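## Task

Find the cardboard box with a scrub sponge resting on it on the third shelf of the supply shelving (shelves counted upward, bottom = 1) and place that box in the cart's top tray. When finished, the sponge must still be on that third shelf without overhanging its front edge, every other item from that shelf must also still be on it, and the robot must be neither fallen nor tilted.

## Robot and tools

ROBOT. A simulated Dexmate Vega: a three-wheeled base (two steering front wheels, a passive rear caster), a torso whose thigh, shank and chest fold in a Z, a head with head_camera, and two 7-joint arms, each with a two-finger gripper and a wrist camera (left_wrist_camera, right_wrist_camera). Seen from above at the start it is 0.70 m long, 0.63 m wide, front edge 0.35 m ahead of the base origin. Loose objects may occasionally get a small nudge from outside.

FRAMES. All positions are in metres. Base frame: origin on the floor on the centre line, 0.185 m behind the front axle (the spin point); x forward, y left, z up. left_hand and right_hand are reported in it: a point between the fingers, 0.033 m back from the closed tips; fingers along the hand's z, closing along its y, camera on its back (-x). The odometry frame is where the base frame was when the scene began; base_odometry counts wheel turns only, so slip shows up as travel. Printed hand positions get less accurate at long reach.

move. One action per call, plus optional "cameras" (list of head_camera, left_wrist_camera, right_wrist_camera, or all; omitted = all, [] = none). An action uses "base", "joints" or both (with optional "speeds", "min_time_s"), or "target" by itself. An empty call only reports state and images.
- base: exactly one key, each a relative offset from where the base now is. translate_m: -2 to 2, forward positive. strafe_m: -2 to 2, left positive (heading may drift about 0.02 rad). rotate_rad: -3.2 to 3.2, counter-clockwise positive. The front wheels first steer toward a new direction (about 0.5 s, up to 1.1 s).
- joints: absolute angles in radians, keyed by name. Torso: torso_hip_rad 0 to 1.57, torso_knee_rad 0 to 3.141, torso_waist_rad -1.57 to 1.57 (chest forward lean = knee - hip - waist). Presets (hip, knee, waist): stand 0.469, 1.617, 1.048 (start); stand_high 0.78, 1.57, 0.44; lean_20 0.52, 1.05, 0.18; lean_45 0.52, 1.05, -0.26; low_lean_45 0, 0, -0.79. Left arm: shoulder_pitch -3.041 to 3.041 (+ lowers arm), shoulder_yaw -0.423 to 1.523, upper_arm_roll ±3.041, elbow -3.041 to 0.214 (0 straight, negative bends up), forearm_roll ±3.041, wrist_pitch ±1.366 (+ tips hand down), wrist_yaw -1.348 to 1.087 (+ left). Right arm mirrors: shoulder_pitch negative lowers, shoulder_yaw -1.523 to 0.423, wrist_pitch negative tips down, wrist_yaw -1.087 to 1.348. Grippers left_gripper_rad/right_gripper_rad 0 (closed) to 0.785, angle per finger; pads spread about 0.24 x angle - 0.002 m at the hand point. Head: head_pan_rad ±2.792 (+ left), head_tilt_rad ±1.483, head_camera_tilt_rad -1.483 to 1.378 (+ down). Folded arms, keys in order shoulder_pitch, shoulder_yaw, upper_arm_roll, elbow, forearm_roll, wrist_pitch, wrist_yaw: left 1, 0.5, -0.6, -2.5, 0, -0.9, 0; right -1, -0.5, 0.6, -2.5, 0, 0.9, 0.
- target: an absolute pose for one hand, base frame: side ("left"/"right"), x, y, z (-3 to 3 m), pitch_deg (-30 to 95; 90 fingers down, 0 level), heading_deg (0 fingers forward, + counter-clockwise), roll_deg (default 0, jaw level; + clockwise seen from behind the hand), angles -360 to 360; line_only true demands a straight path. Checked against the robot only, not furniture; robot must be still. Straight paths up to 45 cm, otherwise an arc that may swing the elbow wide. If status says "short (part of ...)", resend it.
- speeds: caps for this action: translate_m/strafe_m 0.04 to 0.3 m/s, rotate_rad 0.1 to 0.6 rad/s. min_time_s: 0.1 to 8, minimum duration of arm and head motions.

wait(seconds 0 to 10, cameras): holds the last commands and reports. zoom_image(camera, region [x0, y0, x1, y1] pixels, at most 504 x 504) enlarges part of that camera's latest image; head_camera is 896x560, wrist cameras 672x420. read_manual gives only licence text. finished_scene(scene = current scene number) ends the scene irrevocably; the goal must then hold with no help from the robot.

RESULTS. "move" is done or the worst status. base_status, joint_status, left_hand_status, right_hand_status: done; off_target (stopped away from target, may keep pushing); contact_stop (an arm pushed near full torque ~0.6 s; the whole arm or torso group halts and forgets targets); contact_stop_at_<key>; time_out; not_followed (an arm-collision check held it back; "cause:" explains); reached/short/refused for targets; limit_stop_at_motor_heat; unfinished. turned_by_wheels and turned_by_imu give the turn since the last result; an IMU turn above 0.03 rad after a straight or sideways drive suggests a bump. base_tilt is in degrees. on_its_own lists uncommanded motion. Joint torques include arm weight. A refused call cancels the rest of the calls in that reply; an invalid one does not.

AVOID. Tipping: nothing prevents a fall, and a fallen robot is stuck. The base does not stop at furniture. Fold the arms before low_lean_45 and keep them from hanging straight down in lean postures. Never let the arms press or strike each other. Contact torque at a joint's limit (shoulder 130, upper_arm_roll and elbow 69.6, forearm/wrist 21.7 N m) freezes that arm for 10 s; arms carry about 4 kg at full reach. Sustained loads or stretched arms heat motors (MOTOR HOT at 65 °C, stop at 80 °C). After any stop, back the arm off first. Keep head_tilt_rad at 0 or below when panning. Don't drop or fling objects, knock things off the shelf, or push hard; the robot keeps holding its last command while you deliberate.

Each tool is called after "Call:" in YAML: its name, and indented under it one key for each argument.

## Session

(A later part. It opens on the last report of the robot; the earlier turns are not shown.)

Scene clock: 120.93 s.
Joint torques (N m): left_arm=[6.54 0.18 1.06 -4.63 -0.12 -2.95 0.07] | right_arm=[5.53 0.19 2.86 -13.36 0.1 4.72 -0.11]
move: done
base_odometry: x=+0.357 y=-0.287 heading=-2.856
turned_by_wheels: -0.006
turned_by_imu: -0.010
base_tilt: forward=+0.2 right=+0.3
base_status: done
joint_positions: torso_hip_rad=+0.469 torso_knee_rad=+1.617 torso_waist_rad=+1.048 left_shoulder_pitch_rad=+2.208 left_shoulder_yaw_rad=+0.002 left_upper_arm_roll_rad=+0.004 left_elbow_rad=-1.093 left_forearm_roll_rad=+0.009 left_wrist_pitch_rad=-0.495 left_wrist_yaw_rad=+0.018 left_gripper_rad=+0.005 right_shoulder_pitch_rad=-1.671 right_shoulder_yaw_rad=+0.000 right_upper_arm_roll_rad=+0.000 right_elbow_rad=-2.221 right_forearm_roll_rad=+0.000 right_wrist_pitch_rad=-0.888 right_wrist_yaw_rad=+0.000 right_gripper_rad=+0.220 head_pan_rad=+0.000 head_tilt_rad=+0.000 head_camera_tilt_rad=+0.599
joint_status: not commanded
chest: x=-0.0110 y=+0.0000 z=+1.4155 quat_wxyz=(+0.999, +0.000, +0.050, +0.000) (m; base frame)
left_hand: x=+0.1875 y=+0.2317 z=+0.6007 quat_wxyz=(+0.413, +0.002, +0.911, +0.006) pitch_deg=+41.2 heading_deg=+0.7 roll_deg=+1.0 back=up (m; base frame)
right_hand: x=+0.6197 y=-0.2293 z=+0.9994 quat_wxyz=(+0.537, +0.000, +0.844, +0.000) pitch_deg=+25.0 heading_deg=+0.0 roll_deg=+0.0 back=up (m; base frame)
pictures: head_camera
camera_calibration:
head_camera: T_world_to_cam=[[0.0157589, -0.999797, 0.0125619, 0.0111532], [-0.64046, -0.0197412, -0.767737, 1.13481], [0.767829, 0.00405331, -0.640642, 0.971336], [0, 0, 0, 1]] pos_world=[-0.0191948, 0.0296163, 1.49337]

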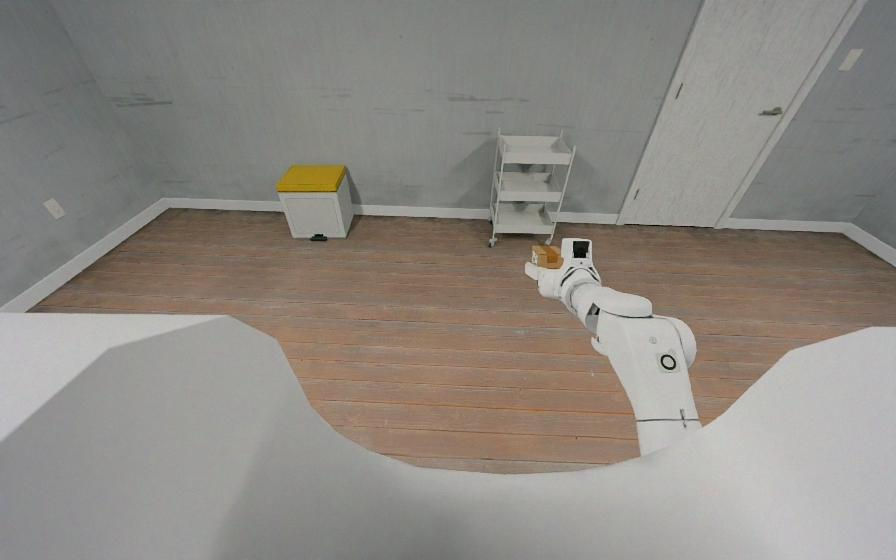

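Call:
move:
  base: {"strafe_m": -0.31}
  joints: {"head_camera_tilt_rad": 0.75}
  cameras: []

Call:
move:
  base: {"translate_m": 1.35}
  cameras: ["head_camera", "right_wrist_camera"]

Scene clock: 124.87 s.
Joint torques (N m): left_arm=[7.41 -0.9 0.97 -3.2 -0.07 -2.92 0.33] | right_arm=[5.17 -1.49 2.19 -13.4 -0.11 4.1 -0.01]
move: done
base_odometry: x=+0.271 y=+0.010 heading=-2.858
turned_by_wheels: -0.002
turned_by_imu: -0.002
base_tilt: forward=+0.0 right=+0.3
base_status: done
joint_positions: torso_hip_rad=+0.469 torso_knee_rad=+1.617 torso_waist_rad=+1.048 left_shoulder_pitch_rad=+2.208 left_shoulder_yaw_rad=+0.002 left_upper_arm_roll_rad=+0.004 left_elbow_rad=-1.093 left_forearm_roll_rad=+0.009 left_wrist_pitch_rad=-0.495 left_wrist_yaw_rad=+0.018 left_gripper_rad=+0.005 right_shoulder_pitch_rad=-1.671 right_shoulder_yaw_rad=+0.000 right_upper_arm_roll_rad=+0.000 right_elbow_rad=-2.221 right_forearm_roll_rad=+0.000 right_wrist_pitch_rad=-0.888 right_wrist_yaw_rad=+0.000 right_gripper_rad=+0.220 head_pan_rad=+0.000 head_tilt_rad=+0.000 head_camera_tilt_rad=+0.749
joint_status: all done
chest: x=-0.0110 y=+0.0000 z=+1.4155 quat_wxyz=(+0.999, +0.000, +0.050, +0.000) (m; base frame)
left_hand: x=+0.1875 y=+0.2317 z=+0.6007 quat_wxyz=(+0.413, +0.002, +0.911, +0.006) pitch_deg=+41.2 heading_deg=+0.7 roll_deg=+1.0 back=up (m; base frame)
right_hand: x=+0.6197 y=-0.2293 z=+0.9994 quat_wxyz=(+0.537, +0.000, +0.844, +0.000) pitch_deg=+25.1 heading_deg=+0.0 roll_deg=+0.0 back=up (m; base frame)
pictures: none
No camera images: "cameras" was empty.

Scene clock: 131.50 s.
Joint torques (N m): left_arm=[7.4 0.36 1.18 -4.64 -0.14 -2.72 0.1] | right_arm=[6.45 0.32 2.05 -14.34 0.07 3.64 0]
move: done
base_odometry: x=-1.026 y=-0.366 heading=-2.857
turned_by_wheels: +0.001
turned_by_imu: -0.003
base_tilt: forward=+0.2 right=+0.3
base_status: done
joint_positions: torso_hip_rad=+0.469 torso_knee_rad=+1.617 torso_waist_rad=+1.048 left_shoulder_pitch_rad=+2.208 left_shoulder_yaw_rad=+0.002 left_upper_arm_roll_rad=+0.004 left_elbow_rad=-1.093 left_forearm_roll_rad=+0.009 left_wrist_pitch_rad=-0.495 left_wrist_yaw_rad=+0.018 left_gripper_rad=+0.005 right_shoulder_pitch_rad=-1.671 right_shoulder_yaw_rad=+0.000 right_upper_arm_roll_rad=+0.000 right_elbow_rad=-2.221 right_forearm_roll_rad=+0.000 right_wrist_pitch_rad=-0.888 right_wrist_yaw_rad=+0.000 right_gripper_rad=+0.220 head_pan_rad=+0.000 head_tilt_rad=+0.000 head_camera_tilt_rad=+0.749
joint_status: not commanded
chest: x=-0.0110 y=+0.0000 z=+1.4155 quat_wxyz=(+0.999, +0.000, +0.050, +0.000) (m; base frame)
left_hand: x=+0.1875 y=+0.2317 z=+0.6007 quat_wxyz=(+0.413, +0.002, +0.911, +0.006) pitch_deg=+41.2 heading_deg=+0.7 roll_deg=+1.0 back=up (m; base frame)
right_hand: x=+0.6198 y=-0.2293 z=+0.9994 quat_wxyz=(+0.537, +0.000, +0.844, +0.000) pitch_deg=+25.1 heading_deg=+0.0 roll_deg=+0.0 back=up (m; base frame)
pictures: head_camera, right_wrist_camera
camera_calibration:
head_camera: T_world_to_cam=[[0.0175251, -0.999797, 0.00998918, 0.0150997], [-0.748031, -0.0197399, -0.663371, 0.971782], [0.663433, 0.00415343, -0.748224, 1.12264], [0, 0, 0, 1]] pos_world=[-0.0181369, 0.0296167, 1.48449]
right_wrist_camera: T_world_to_cam=[[-0.0380101, -0.998648, 0.0354631, -0.248795], [-0.557037, -0.00828838, -0.830446, 1.22472], [0.829617, -0.0513196, -0.555969, 0.184655], [0, 0, 0, 1]] pos_world=[0.519566, -0.228832, 1.12855]

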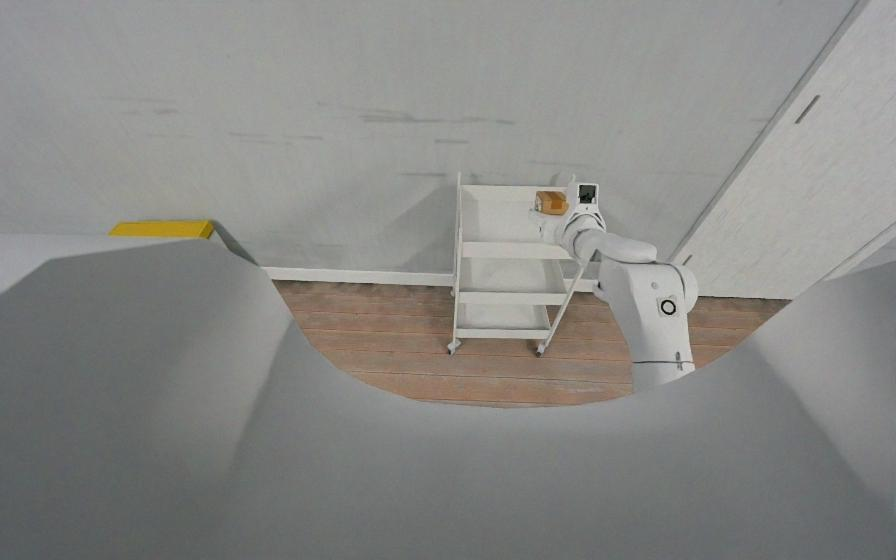

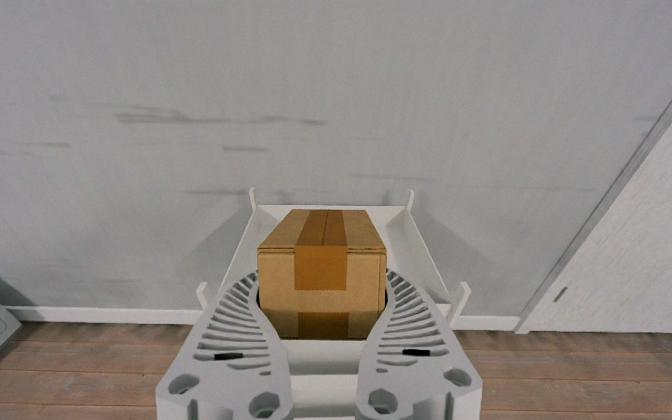

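Call:
move:
  base: {"translate_m": 0.36}
  cameras: ["head_camera"]

Call:
move:
  target: {"side": "right", "x": 0.62, "y": -0.23, "z": 0.77, "pitch_deg": 33, "heading_deg": 0}
  cameras: ["head_camera", "right_wrist_camera"]

Call:
zoom_image:
  camera: "head_camera"
  region: [400, 100, 700, 400]

Scene clock: 135.47 s.
Joint torques (N m): left_arm=[7.68 -0.04 1.36 -4.25 -0.04 -2.8 0.03] | right_arm=[3.68 -2.13 2.37 -14.62 -0.12 2.98 0.1]
move: done
base_odometry: x=-1.371 y=-0.467 heading=-2.856
turned_by_wheels: +0.001
turned_by_imu: +0.000
base_tilt: forward=+0.2 right=+0.3
base_status: done
joint_positions: torso_hip_rad=+0.469 torso_knee_rad=+1.617 torso_waist_rad=+1.048 left_shoulder_pitch_rad=+2.208 left_shoulder_yaw_rad=+0.002 left_upper_arm_roll_rad=+0.004 left_elbow_rad=-1.093 left_forearm_roll_rad=+0.009 left_wrist_pitch_rad=-0.495 left_wrist_yaw_rad=+0.018 left_gripper_rad=+0.005 right_shoulder_pitch_rad=-1.671 right_shoulder_yaw_rad=+0.000 right_upper_arm_roll_rad=+0.000 right_elbow_rad=-2.221 right_forearm_roll_rad=+0.000 right_wrist_pitch_rad=-0.888 right_wrist_yaw_rad=+0.000 right_gripper_rad=+0.220 head_pan_rad=+0.000 head_tilt_rad=+0.000 head_camera_tilt_rad=+0.749
joint_status: not commanded
chest: x=-0.0109 y=+0.0000 z=+1.4155 quat_wxyz=(+0.999, +0.000, +0.050, +0.000) (m; base frame)
left_hand: x=+0.1875 y=+0.2317 z=+0.6007 quat_wxyz=(+0.413, +0.002, +0.911, +0.006) pitch_deg=+41.2 heading_deg=+0.7 roll_deg=+1.0 back=up (m; base frame)
right_hand: x=+0.6198 y=-0.2293 z=+0.9993 quat_wxyz=(+0.537, +0.000, +0.844, +0.000) pitch_deg=+25.1 heading_deg=+0.0 roll_deg=+0.0 back=up (m; base frame)
pictures: head_camera
camera_calibration:
head_camera: T_world_to_cam=[[0.0175245, -0.999797, 0.00998761, 0.0151003], [-0.748081, -0.0197387, -0.663314, 0.971772], [0.663376, 0.0041527, -0.748275, 1.12265], [0, 0, 0, 1]] pos_world=[-0.0180372, 0.0296167, 1.48449]

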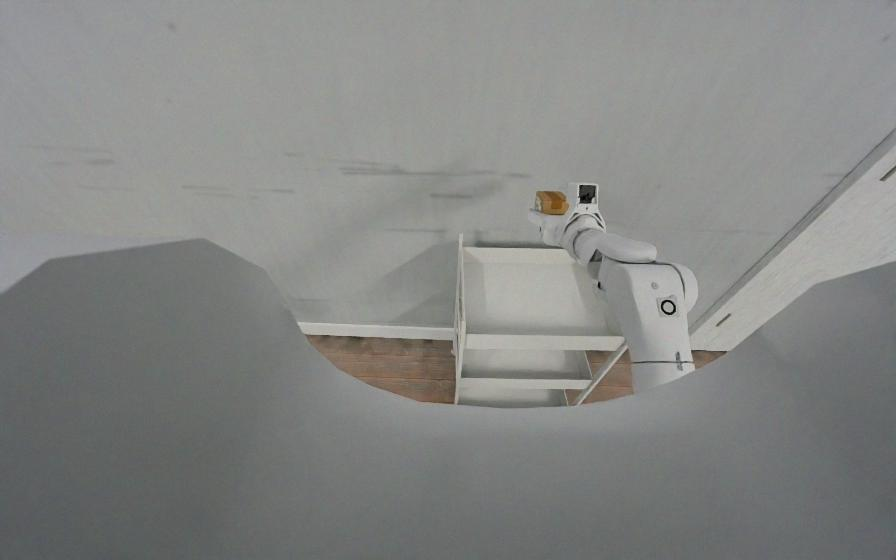

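Scene clock: 139.80 s.
Joint torques (N m): left_arm=[6.75 0.85 0.91 -2.98 -0.12 -2.68 0.2] | right_arm=[18.26 -1.79 3.41 -7.94 0.36 3.51 0.14]
move: done
base_odometry: x=-1.371 y=-0.467 heading=-2.856
turned_by_wheels: +0.000
turned_by_imu: +0.001
base_tilt: forward=+0.1 right=+0.4
base_status: not commanded
joint_positions: torso_hip_rad=+0.469 torso_knee_rad=+1.617 torso_waist_rad=+1.048 left_shoulder_pitch_rad=+2.208 left_shoulder_yaw_rad=+0.002 left_upper_arm_roll_rad=+0.004 left_elbow_rad=-1.093 left_forearm_roll_rad=+0.009 left_wrist_pitch_rad=-0.495 left_wrist_yaw_rad=+0.018 left_gripper_rad=+0.005 right_shoulder_pitch_rad=-1.567 right_shoulder_yaw_rad=+0.000 right_upper_arm_roll_rad=+0.001 right_elbow_rad=-1.444 right_forearm_roll_rad=+0.000 right_wrist_pitch_rad=-0.353 right_wrist_yaw_rad=+0.001 right_gripper_rad=+0.220 head_pan_rad=+0.000 head_tilt_rad=+0.000 head_camera_tilt_rad=+0.749
joint_status: not commanded
chest: x=-0.0109 y=+0.0000 z=+1.4155 quat_wxyz=(+0.999, +0.000, +0.050, +0.000) (m; base frame)
left_hand: x=+0.1875 y=+0.2317 z=+0.6007 quat_wxyz=(+0.413, +0.002, +0.911, +0.006) pitch_deg=+41.2 heading_deg=+0.7 roll_deg=+1.0 back=up (m; base frame)
right_hand: x=+0.6197 y=-0.2298 z=+0.7708 quat_wxyz=(+0.477, +0.000, +0.879, +0.000) pitch_deg=+33.0 heading_deg=+0.0 roll_deg=+0.0 back=up (m; base frame)
right_hand_status: reached (straight line, planned for 2.8 s): 1 mm and 0.0 deg off.
pictures: head_camera, right_wrist_camera
camera_calibration:
head_camera: T_world_to_cam=[[0.0175245, -0.999797, 0.00998761, 0.0151003], [-0.748081, -0.0197387, -0.663314, 0.971772], [0.663376, 0.0041527, -0.748275, 1.12265], [0, 0, 0, 1]] pos_world=[-0.0180372, 0.0296167, 1.48449]
right_wrist_camera: T_world_to_cam=[[-0.0326714, -0.998647, 0.0404589, -0.248257], [-0.666659, -0.0083853, -0.745316, 1.03713], [0.744647, -0.0513228, -0.665483, 0.194713], [0, 0, 0, 1]] pos_world=[0.53831, -0.229232, 0.912614]

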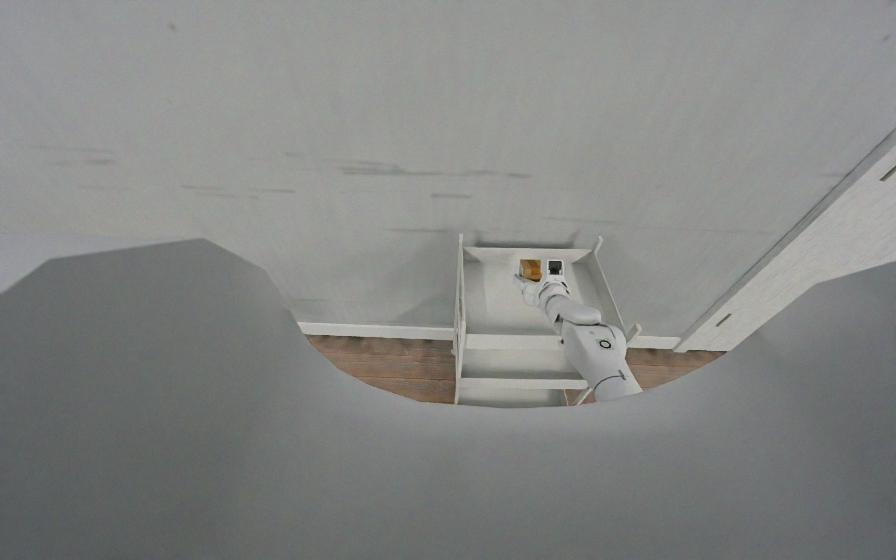

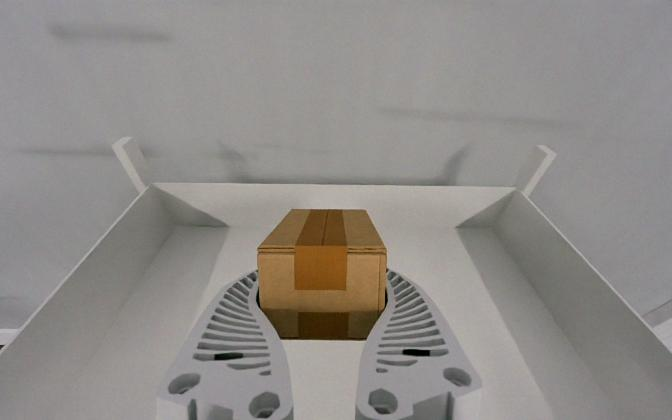

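Scaled by 1.680 from the camera's 896x560 image, which has a finer 960x600 frame.

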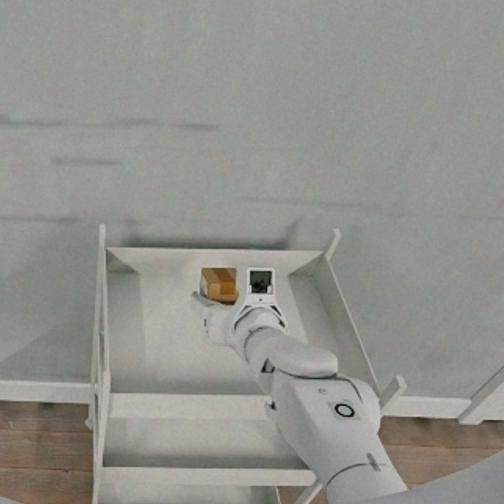

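Call:
move:
  target: {"side": "right", "x": 0.62, "y": -0.23, "z": 0.735, "pitch_deg": 27, "heading_deg": 0}
  cameras: ["right_wrist_camera"]

Call:
move:
  target: {"side": "right", "x": 0.62, "y": -0.23, "z": 0.722, "pitch_deg": 27, "heading_deg": 0}
  cameras: ["right_wrist_camera"]

Scene clock: 143.43 s.
Joint torques (N m): left_arm=[7.88 0.47 1.57 -3.69 -0.11 -2.53 0.18] | right_arm=[18.79 0.16 3.12 -5.54 -0.14 3.69 0.32]
move: done
base_odometry: x=-1.371 y=-0.467 heading=-2.856
turned_by_wheels: +0.000
turned_by_imu: +0.001
base_tilt: forward=+0.1 right=+0.3
base_status: not commanded
joint_positions: torso_hip_rad=+0.469 torso_knee_rad=+1.617 torso_waist_rad=+1.048 left_shoulder_pitch_rad=+2.208 left_shoulder_yaw_rad=+0.002 left_upper_arm_roll_rad=+0.004 left_elbow_rad=-1.093 left_forearm_roll_rad=+0.009 left_wrist_pitch_rad=-0.495 left_wrist_yaw_rad=+0.018 left_gripper_rad=+0.005 right_shoulder_pitch_rad=-1.494 right_shoulder_yaw_rad=+0.000 right_upper_arm_roll_rad=+0.001 right_elbow_rad=-1.049 right_forearm_roll_rad=+0.000 right_wrist_pitch_rad=+0.072 right_wrist_yaw_rad=+0.001 right_gripper_rad=+0.220 head_pan_rad=+0.000 head_tilt_rad=+0.000 head_camera_tilt_rad=+0.749
joint_status: not commanded
chest: x=-0.0109 y=+0.0000 z=+1.4155 quat_wxyz=(+0.999, +0.000, +0.050, +0.000) (m; base frame)
left_hand: x=+0.1875 y=+0.2317 z=+0.6007 quat_wxyz=(+0.413, +0.002, +0.911, +0.006) pitch_deg=+41.2 heading_deg=+0.7 roll_deg=+1.0 back=up (m; base frame)
right_hand: x=+0.6197 y=-0.2298 z=+0.7348 quat_wxyz=(+0.521, +0.000, +0.853, +0.000) pitch_deg=+27.1 heading_deg=+0.0 roll_deg=+0.0 back=up (m; base frame)
right_hand_status: reached (straight line, planned for 1.7 s): 0 mm and 0.1 deg off.
pictures: right_wrist_camera
camera_calibration:
right_wrist_camera: T_world_to_cam=[[-0.0366399, -0.998647, 0.0369049, -0.241829], [-0.586906, -0.00838581, -0.809612, 1.00821], [0.808826, -0.0513238, -0.585804, 0.0724028], [0, 0, 0, 1]] pos_world=[0.524302, -0.229332, 0.867596]

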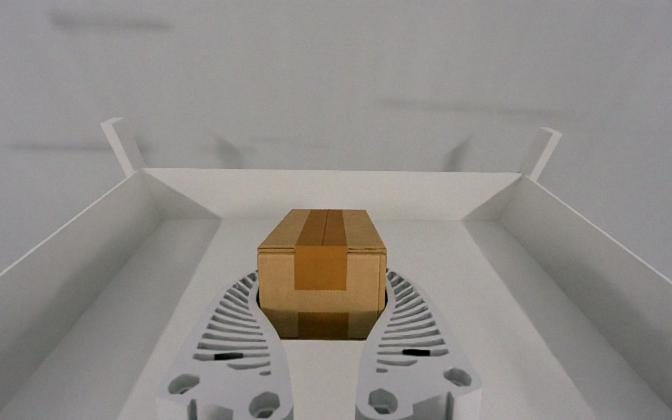

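Scene clock: 145.43 s.
Joint torques (N m): left_arm=[6.56 -0.3 1.19 -2.62 -0.11 -3.2 0.1] | right_arm=[18.68 -2.7 2.48 -6.95 0.14 3.5 -0.15]
move: done
base_odometry: x=-1.371 y=-0.467 heading=-2.856
turned_by_wheels: +0.000
turned_by_imu: +0.001
base_tilt: forward=+0.2 right=+0.2
base_status: not commanded
joint_positions: torso_hip_rad=+0.469 torso_knee_rad=+1.617 torso_waist_rad=+1.048 left_shoulder_pitch_rad=+2.208 left_shoulder_yaw_rad=+0.002 left_upper_arm_roll_rad=+0.004 left_elbow_rad=-1.093 left_forearm_roll_rad=+0.009 left_wrist_pitch_rad=-0.495 left_wrist_yaw_rad=+0.018 left_gripper_rad=+0.005 right_shoulder_pitch_rad=-1.450 right_shoulder_yaw_rad=+0.000 right_upper_arm_roll_rad=+0.001 right_elbow_rad=-0.926 right_forearm_roll_rad=+0.000 right_wrist_pitch_rad=+0.152 right_wrist_yaw_rad=+0.001 right_gripper_rad=+0.220 head_pan_rad=+0.000 head_tilt_rad=+0.000 head_camera_tilt_rad=+0.749
joint_status: not commanded
chest: x=-0.0109 y=+0.0000 z=+1.4155 quat_wxyz=(+0.999, +0.000, +0.050, +0.000) (m; base frame)
left_hand: x=+0.1875 y=+0.2317 z=+0.6007 quat_wxyz=(+0.413, +0.002, +0.911, +0.006) pitch_deg=+41.2 heading_deg=+0.7 roll_deg=+1.0 back=up (m; base frame)
right_hand: x=+0.6196 y=-0.2298 z=+0.7220 quat_wxyz=(+0.522, +0.000, +0.853, +0.000) pitch_deg=+27.1 heading_deg=+0.0 roll_deg=+0.0 back=up (m; base frame)
right_hand_status: reached (straight line, planned for 0.7 s): 0 mm and 0.1 deg off.
pictures: right_wrist_camera
camera_calibration:
right_wrist_camera: T_world_to_cam=[[-0.0367414, -0.998648, 0.0367732, -0.241203], [-0.585865, -0.00828546, -0.810366, 0.99765], [0.809575, -0.0513181, -0.584769, 0.0638931], [0, 0, 0, 1]] pos_world=[0.5239, -0.229332, 0.854695]

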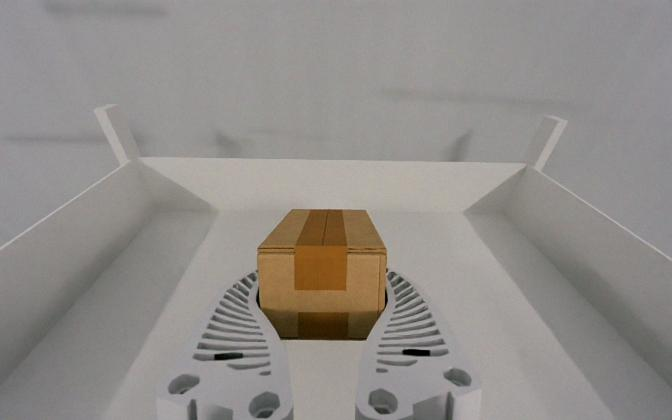

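Call:
move:
  target: {"side": "right", "x": 0.62, "y": -0.23, "z": 0.708, "pitch_deg": 26, "heading_deg": 0}
  cameras: ["right_wrist_camera"]

Call:
move:
  target: {"side": "right", "x": 0.62, "y": -0.23, "z": 0.7, "pitch_deg": 26, "heading_deg": 0}
  cameras: ["head_camera", "right_wrist_camera"]

Call:
zoom_image:
  camera: "head_camera"
  region: [450, 220, 650, 400]

Scene clock: 148.43 s.
Joint torques (N m): left_arm=[7.69 0.11 1.1 -3.48 -0.05 -2.9 0.1] | right_arm=[18.85 -3.04 3.08 -5.39 0.13 3.13 0.13]
move: done
base_odometry: x=-1.371 y=-0.467 heading=-2.856
turned_by_wheels: +0.000
turned_by_imu: +0.001
base_tilt: forward=+0.1 right=+0.3
base_status: not commanded
joint_positions: torso_hip_rad=+0.469 torso_knee_rad=+1.617 torso_waist_rad=+1.048 left_shoulder_pitch_rad=+2.208 left_shoulder_yaw_rad=+0.002 left_upper_arm_roll_rad=+0.004 left_elbow_rad=-1.093 left_forearm_roll_rad=+0.009 left_wrist_pitch_rad=-0.495 left_wrist_yaw_rad=+0.018 left_gripper_rad=+0.005 right_shoulder_pitch_rad=-1.356 right_shoulder_yaw_rad=-0.001 right_upper_arm_roll_rad=+0.001 right_elbow_rad=-0.674 right_forearm_roll_rad=+0.000 right_wrist_pitch_rad=+0.327 right_wrist_yaw_rad=+0.001 right_gripper_rad=+0.220 head_pan_rad=+0.000 head_tilt_rad=+0.000 head_camera_tilt_rad=+0.749
joint_status: not commanded
chest: x=-0.0109 y=+0.0000 z=+1.4155 quat_wxyz=(+0.999, +0.000, +0.050, +0.000) (m; base frame)
left_hand: x=+0.1875 y=+0.2317 z=+0.6007 quat_wxyz=(+0.413, +0.002, +0.911, +0.006) pitch_deg=+41.2 heading_deg=+0.7 roll_deg=+1.0 back=up (m; base frame)
right_hand: x=+0.6196 y=-0.2298 z=+0.7077 quat_wxyz=(+0.529, +0.000, +0.848, +0.000) pitch_deg=+26.1 heading_deg=+0.0 roll_deg=+0.0 back=up (m; base frame)
right_hand_status: reached (straight line, planned for 1.1 s): 1 mm and 0.1 deg off.
pictures: right_wrist_camera
camera_calibration:
right_wrist_camera: T_world_to_cam=[[-0.0373705, -0.998648, 0.0361382, -0.239834], [-0.571824, -0.00828728, -0.820334, 0.984404], [0.819525, -0.051321, -0.570741, 0.0393637], [0, 0, 0, 1]] pos_world=[0.521683, -0.229332, 0.838674]

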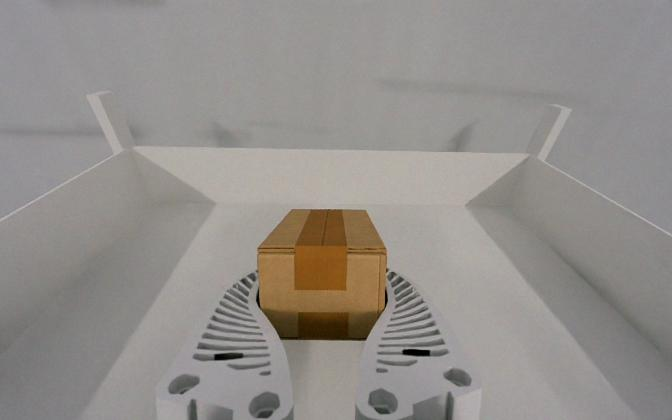

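Scene clock: 150.90 s.
Joint torques (N m): left_arm=[6.66 0.27 1.23 -3.87 -0.03 -2.57 0.1] | right_arm=[10.11 -3.32 2.68 3.07 -0.03 -4.12 -0.81]
move: done
base_odometry: x=-1.371 y=-0.467 heading=-2.856
turned_by_wheels: +0.000
turned_by_imu: +0.000
base_tilt: forward=+0.2 right=+0.3
base_status: not commanded
joint_positions: torso_hip_rad=+0.469 torso_knee_rad=+1.617 torso_waist_rad=+1.048 left_shoulder_pitch_rad=+2.208 left_shoulder_yaw_rad=+0.002 left_upper_arm_roll_rad=+0.004 left_elbow_rad=-1.093 left_forearm_roll_rad=+0.009 left_wrist_pitch_rad=-0.495 left_wrist_yaw_rad=+0.018 left_gripper_rad=+0.005 right_shoulder_pitch_rad=-1.259 right_shoulder_yaw_rad=-0.001 right_upper_arm_roll_rad=+0.001 right_elbow_rad=-0.450 right_forearm_roll_rad=+0.000 right_wrist_pitch_rad=+0.458 right_wrist_yaw_rad=+0.001 right_gripper_rad=+0.220 head_pan_rad=+0.000 head_tilt_rad=+0.000 head_camera_tilt_rad=+0.749
joint_status: not commanded
chest: x=-0.0120 y=+0.0000 z=+1.4155 quat_wxyz=(+0.999, +0.000, +0.050, +0.000) (m; base frame)
left_hand: x=+0.1874 y=+0.2317 z=+0.6010 quat_wxyz=(+0.413, +0.002, +0.910, +0.006) pitch_deg=+41.1 heading_deg=+0.7 roll_deg=+1.0 back=up (m; base frame)
right_hand: x=+0.6205 y=-0.2297 z=+0.7020 quat_wxyz=(+0.531, +0.000, +0.847, +0.000) pitch_deg=+25.8 heading_deg=+0.0 roll_deg=+0.0 back=up (m; base frame)
right_hand_status: reached (straight line, planned for 1.1 s): 2 mm and 0.2 deg off.
pictures: head_camera, right_wrist_camera
camera_calibration:
head_camera: T_world_to_cam=[[0.0175125, -0.999797, 0.010009, 0.0150893], [-0.747282, -0.0197389, -0.664214, 0.97223], [0.664277, 0.00415254, -0.747475, 1.12227], [0, 0, 0, 1]] pos_world=[-0.019232, 0.0296167, 1.48449]
right_wrist_camera: T_world_to_cam=[[-0.0372509, -0.998662, 0.0358635, -0.239344], [-0.567672, -0.00838822, -0.823212, 0.979713], [0.822412, -0.0510242, -0.5666, 0.0308371], [0, 0, 0, 1]] pos_world=[0.521879, -0.229232, 0.832568]

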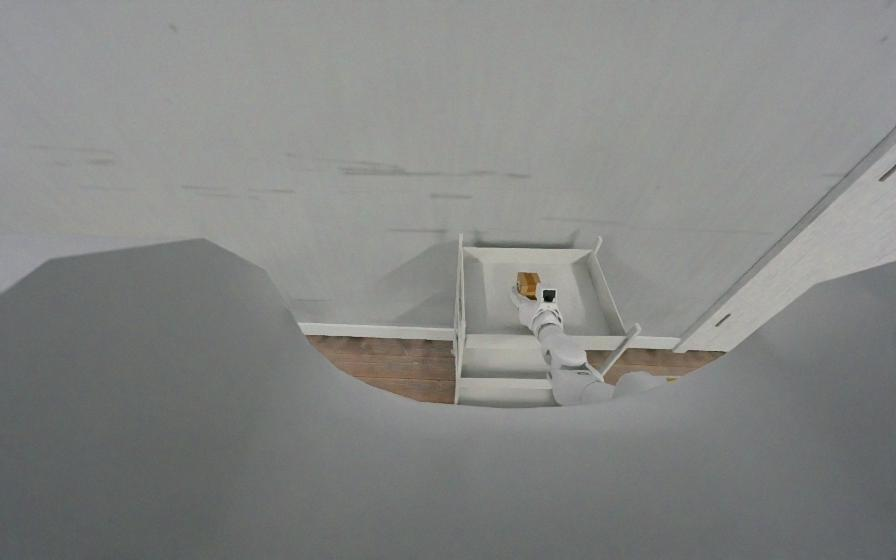

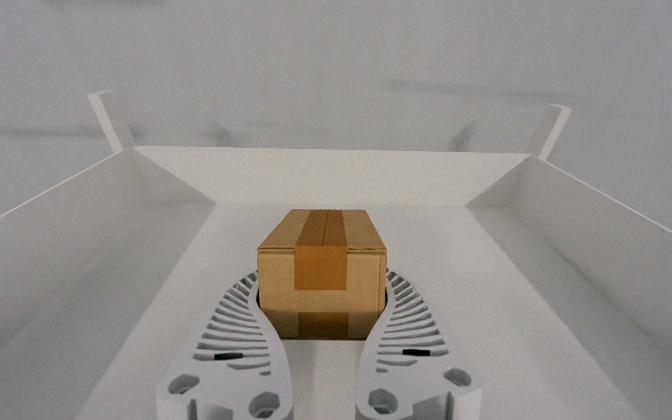

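Scaled by 2.520 from the camera's 896x560 image, which has a finer 960x600 frame.

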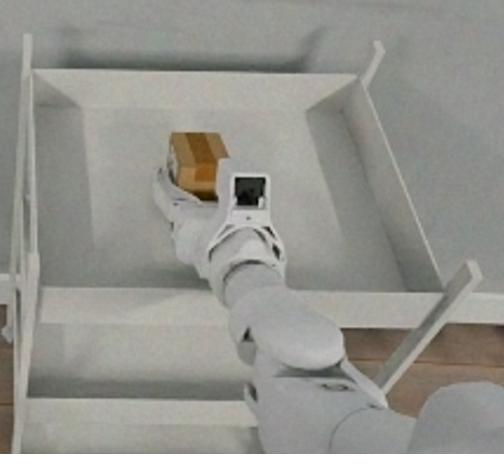

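Call:
move:
  joints: {"right_gripper_rad": 0.55}
  min_time_s: 1.5
  cameras: ["right_wrist_camera"]

Call:
move:
  target: {"side": "right", "x": 0.6, "y": -0.23, "z": 0.85, "pitch_deg": 30, "heading_deg": 0}
  cameras: ["right_wrist_camera"]

Call:
move:
  base: {"translate_m": -0.3}
  cameras: ["head_camera", "right_wrist_camera"]

"min_time_s" has no arm or head joint beside it: it slows only arm and head motions. Command such a joint too, or leave it out
Scene clock: 151.53 s.
Joint torques (N m): left_arm=[7.88 -0.17 1.21 -3.99 -0.07 -2.55 0.14] | right_arm=[10.62 -3.27 2.86 3.89 0.35 -4.59 -0.56]
base_odometry: x=-1.371 y=-0.467 heading=-2.856
turned_by_wheels: +0.000
turned_by_imu: +0.000
base_tilt: forward=+0.1 right=+0.3
base_status: not commanded
joint_positions: torso_hip_rad=+0.469 torso_knee_rad=+1.617 torso_waist_rad=+1.048 left_shoulder_pitch_rad=+2.208 left_shoulder_yaw_rad=+0.002 left_upper_arm_roll_rad=+0.004 left_elbow_rad=-1.093 left_forearm_roll_rad=+0.009 left_wrist_pitch_rad=-0.495 left_wrist_yaw_rad=+0.018 left_gripper_rad=+0.005 right_shoulder_pitch_rad=-1.258 right_shoulder_yaw_rad=-0.001 right_upper_arm_roll_rad=+0.001 right_elbow_rad=-0.446 right_forearm_roll_rad=+0.000 right_wrist_pitch_rad=+0.460 right_wrist_yaw_rad=+0.001 right_gripper_rad=+0.220 head_pan_rad=+0.000 head_tilt_rad=+0.000 head_camera_tilt_rad=+0.749
joint_status: not commanded
chest: x=-0.0120 y=+0.0000 z=+1.4155 quat_wxyz=(+0.999, +0.000, +0.049, +0.000) (m; base frame)
left_hand: x=+0.1874 y=+0.2317 z=+0.6010 quat_wxyz=(+0.413, +0.002, +0.910, +0.006) pitch_deg=+41.1 heading_deg=+0.7 roll_deg=+1.0 back=up (m; base frame)
right_hand: x=+0.6205 y=-0.2297 z=+0.7020 quat_wxyz=(+0.532, +0.000, +0.847, +0.000) pitch_deg=+25.8 heading_deg=+0.0 roll_deg=+0.0 back=up (m; base frame)
right_hand_status: reached (straight line, planned for 1.1 s): 2 mm and 0.2 deg off.
pictures: none

not run: a call was refused earlier in this reply.

not run: a call was refused earlier in this reply.

Call:
move:
  joints: {"right_gripper_rad": 0.55}
  cameras: ["right_wrist_camera"]

Call:
move:
  target: {"side": "right", "x": 0.6, "y": -0.23, "z": 0.85, "pitch_deg": 30, "heading_deg": 0}
  cameras: ["right_wrist_camera"]

Call:
move:
  base: {"translate_m": -0.3}
  cameras: ["head_camera", "right_wrist_camera"]

Scene clock: 152.73 s.
Joint torques (N m): left_arm=[7.9 1.08 1.16 -3.72 -0.03 -2.81 0.22] | right_arm=[9.57 -1.15 1.65 4.52 0.26 -4.76 -0.71]
move: done
base_odometry: x=-1.371 y=-0.467 heading=-2.856
turned_by_wheels: +0.000
turned_by_imu: +0.000
base_tilt: forward=+0.1 right=+0.3
base_status: not commanded
joint_positions: torso_hip_rad=+0.469 torso_knee_rad=+1.617 torso_waist_rad=+1.048 left_shoulder_pitch_rad=+2.208 left_shoulder_yaw_rad=+0.002 left_upper_arm_roll_rad=+0.004 left_elbow_rad=-1.093 left_forearm_roll_rad=+0.009 left_wrist_pitch_rad=-0.495 left_wrist_yaw_rad=+0.018 left_gripper_rad=+0.005 right_shoulder_pitch_rad=-1.257 right_shoulder_yaw_rad=-0.001 right_upper_arm_roll_rad=+0.001 right_elbow_rad=-0.445 right_forearm_roll_rad=+0.000 right_wrist_pitch_rad=+0.461 right_wrist_yaw_rad=+0.001 right_gripper_rad=+0.550 head_pan_rad=+0.000 head_tilt_rad=+0.000 head_camera_tilt_rad=+0.749
joint_status: all done
chest: x=-0.0120 y=+0.0000 z=+1.4155 quat_wxyz=(+0.999, +0.000, +0.049, +0.000) (m; base frame)
left_hand: x=+0.1874 y=+0.2317 z=+0.6010 quat_wxyz=(+0.413, +0.002, +0.910, +0.006) pitch_deg=+41.1 heading_deg=+0.7 roll_deg=+1.0 back=up (m; base frame)
right_hand: x=+0.6205 y=-0.2297 z=+0.7020 quat_wxyz=(+0.532, +0.000, +0.847, +0.000) pitch_deg=+25.8 heading_deg=+0.0 roll_deg=+0.0 back=up (m; base frame)
pictures: right_wrist_camera
camera_calibration:
right_wrist_camera: T_world_to_cam=[[-0.0372537, -0.998662, 0.0358521, -0.239329], [-0.567512, -0.00838716, -0.823323, 0.979639], [0.822522, -0.0510183, -0.56644, 0.0305911], [0, 0, 0, 1]] pos_world=[0.521879, -0.229232, 0.832467]

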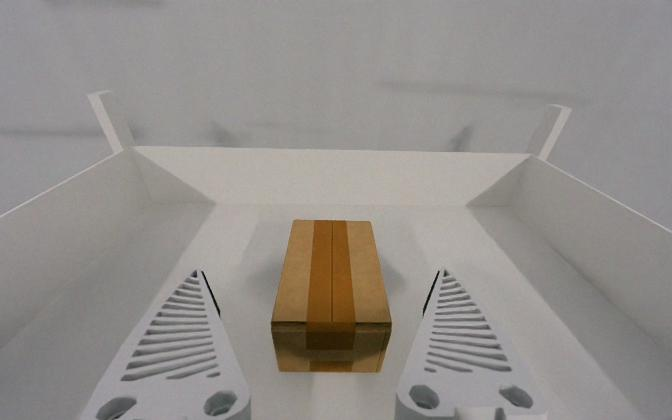

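Scene clock: 158.93 s.
Joint torques (N m): left_arm=[7.03 1.16 1.16 -4.2 -0.13 -3.17 0.08] | right_arm=[3.78 -2.2 0.87 -14.37 -0.15 1.91 -0.24]
move: done
base_odometry: x=-1.371 y=-0.467 heading=-2.856
turned_by_wheels: +0.000
turned_by_imu: +0.002
base_tilt: forward=+0.1 right=+0.4
base_status: not commanded
joint_positions: torso_hip_rad=+0.469 torso_knee_rad=+1.617 torso_waist_rad=+1.048 left_shoulder_pitch_rad=+2.208 left_shoulder_yaw_rad=+0.002 left_upper_arm_roll_rad=+0.004 left_elbow_rad=-1.093 left_forearm_roll_rad=+0.009 left_wrist_pitch_rad=-0.495 left_wrist_yaw_rad=+0.018 left_gripper_rad=+0.005 right_shoulder_pitch_rad=-1.709 right_shoulder_yaw_rad=-0.001 right_upper_arm_roll_rad=+0.001 right_elbow_rad=-1.815 right_forearm_roll_rad=+0.001 right_wrist_pitch_rad=-0.531 right_wrist_yaw_rad=+0.001 right_gripper_rad=+0.550 head_pan_rad=+0.000 head_tilt_rad=+0.000 head_camera_tilt_rad=+0.749
joint_status: not commanded
chest: x=-0.0112 y=+0.0000 z=+1.4155 quat_wxyz=(+0.999, +0.000, +0.050, +0.000) (m; base frame)
left_hand: x=+0.1875 y=+0.2317 z=+0.6008 quat_wxyz=(+0.413, +0.002, +0.911, +0.006) pitch_deg=+41.2 heading_deg=+0.7 roll_deg=+1.0 back=up (m; base frame)
right_hand: x=+0.6004 y=-0.2299 z=+0.8480 quat_wxyz=(+0.499, +0.000, +0.866, +0.000) pitch_deg=+30.1 heading_deg=+0.0 roll_deg=+0.0 back=up (m; base frame)
right_hand_status: reached (straight line, planned for 4.6 s): 2 mm and 0.1 deg off.
pictures: right_wrist_camera
camera_calibration:
right_wrist_camera: T_world_to_cam=[[-0.0347675, -0.998648, 0.0386452, -0.249309], [-0.627457, -0.00828555, -0.778607, 1.08655], [0.777875, -0.0513184, -0.62632, 0.207284], [0, 0, 0, 1]] pos_world=[0.511854, -0.229332, 0.985456]

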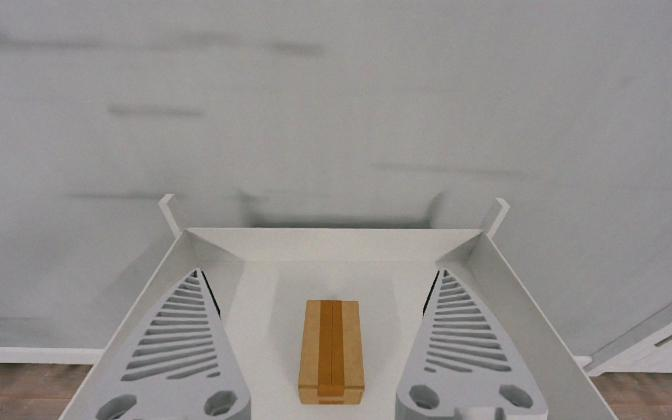

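Scene clock: 161.73 s.
Joint torques (N m): left_arm=[7.03 1.47 1.19 -4.36 -0.14 -3.17 0.04] | right_arm=[3.7 -2.45 2.03 -11.79 0.02 2.65 -0.26]
move: done
base_odometry: x=-1.083 y=-0.383 heading=-2.855
turned_by_wheels: +0.001
turned_by_imu: +0.004
base_tilt: forward=+0.2 right=+0.3
base_status: done
joint_positions: torso_hip_rad=+0.469 torso_knee_rad=+1.617 torso_waist_rad=+1.048 left_shoulder_pitch_rad=+2.208 left_shoulder_yaw_rad=+0.002 left_upper_arm_roll_rad=+0.004 left_elbow_rad=-1.093 left_forearm_roll_rad=+0.009 left_wrist_pitch_rad=-0.495 left_wrist_yaw_rad=+0.018 left_gripper_rad=+0.005 right_shoulder_pitch_rad=-1.710 right_shoulder_yaw_rad=-0.001 right_upper_arm_roll_rad=+0.001 right_elbow_rad=-1.820 right_forearm_roll_rad=+0.001 right_wrist_pitch_rad=-0.536 right_wrist_yaw_rad=+0.001 right_gripper_rad=+0.550 head_pan_rad=+0.000 head_tilt_rad=+0.000 head_camera_tilt_rad=+0.749
joint_status: not commanded
chest: x=-0.0111 y=+0.0000 z=+1.4155 quat_wxyz=(+0.999, +0.000, +0.050, +0.000) (m; base frame)
left_hand: x=+0.1875 y=+0.2317 z=+0.6007 quat_wxyz=(+0.413, +0.002, +0.911, +0.006) pitch_deg=+41.2 heading_deg=+0.7 roll_deg=+1.0 back=up (m; base frame)
right_hand: x=+0.6002 y=-0.2299 z=+0.8489 quat_wxyz=(+0.499, +0.000, +0.866, +0.000) pitch_deg=+30.1 heading_deg=+0.0 roll_deg=+0.0 back=up (m; base frame)
pictures: head_camera, right_wrist_camera
camera_calibration:
head_camera: T_world_to_cam=[[0.0175237, -0.999797, 0.00999183, 0.0150992], [-0.747937, -0.01974, -0.663476, 0.971791], [0.663538, 0.00415332, -0.748131, 1.12263], [0, 0, 0, 1]] pos_world=[-0.0183363, 0.0296167, 1.48449]
right_wrist_camera: T_world_to_cam=[[-0.0348045, -0.998649, 0.0385891, -0.24928], [-0.627952, -0.00818586, -0.778209, 1.08709], [0.777473, -0.0513173, -0.626819, 0.208763], [0, 0, 0, 1]] pos_world=[0.511655, -0.229332, 0.986457]

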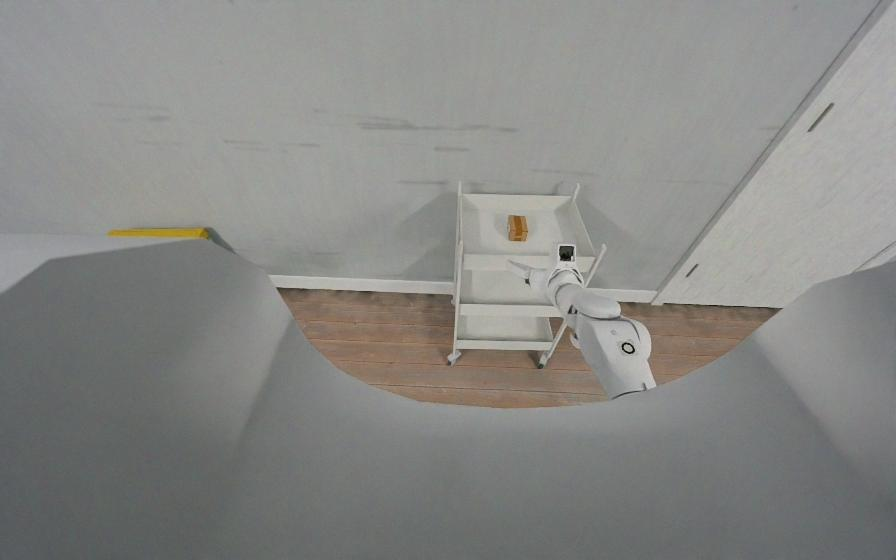

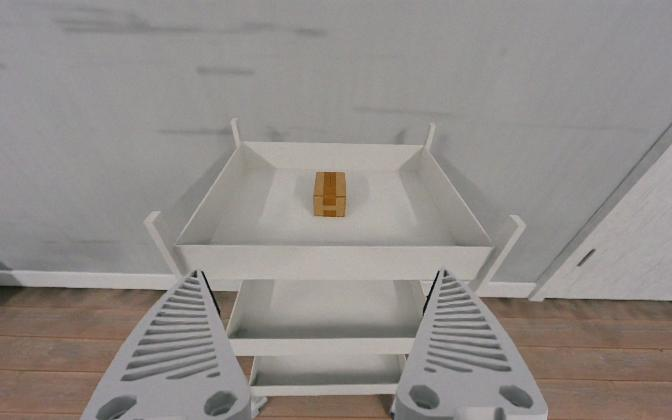

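Call:
finished_scene:
  scene: 1

The scene is finished: the task was done.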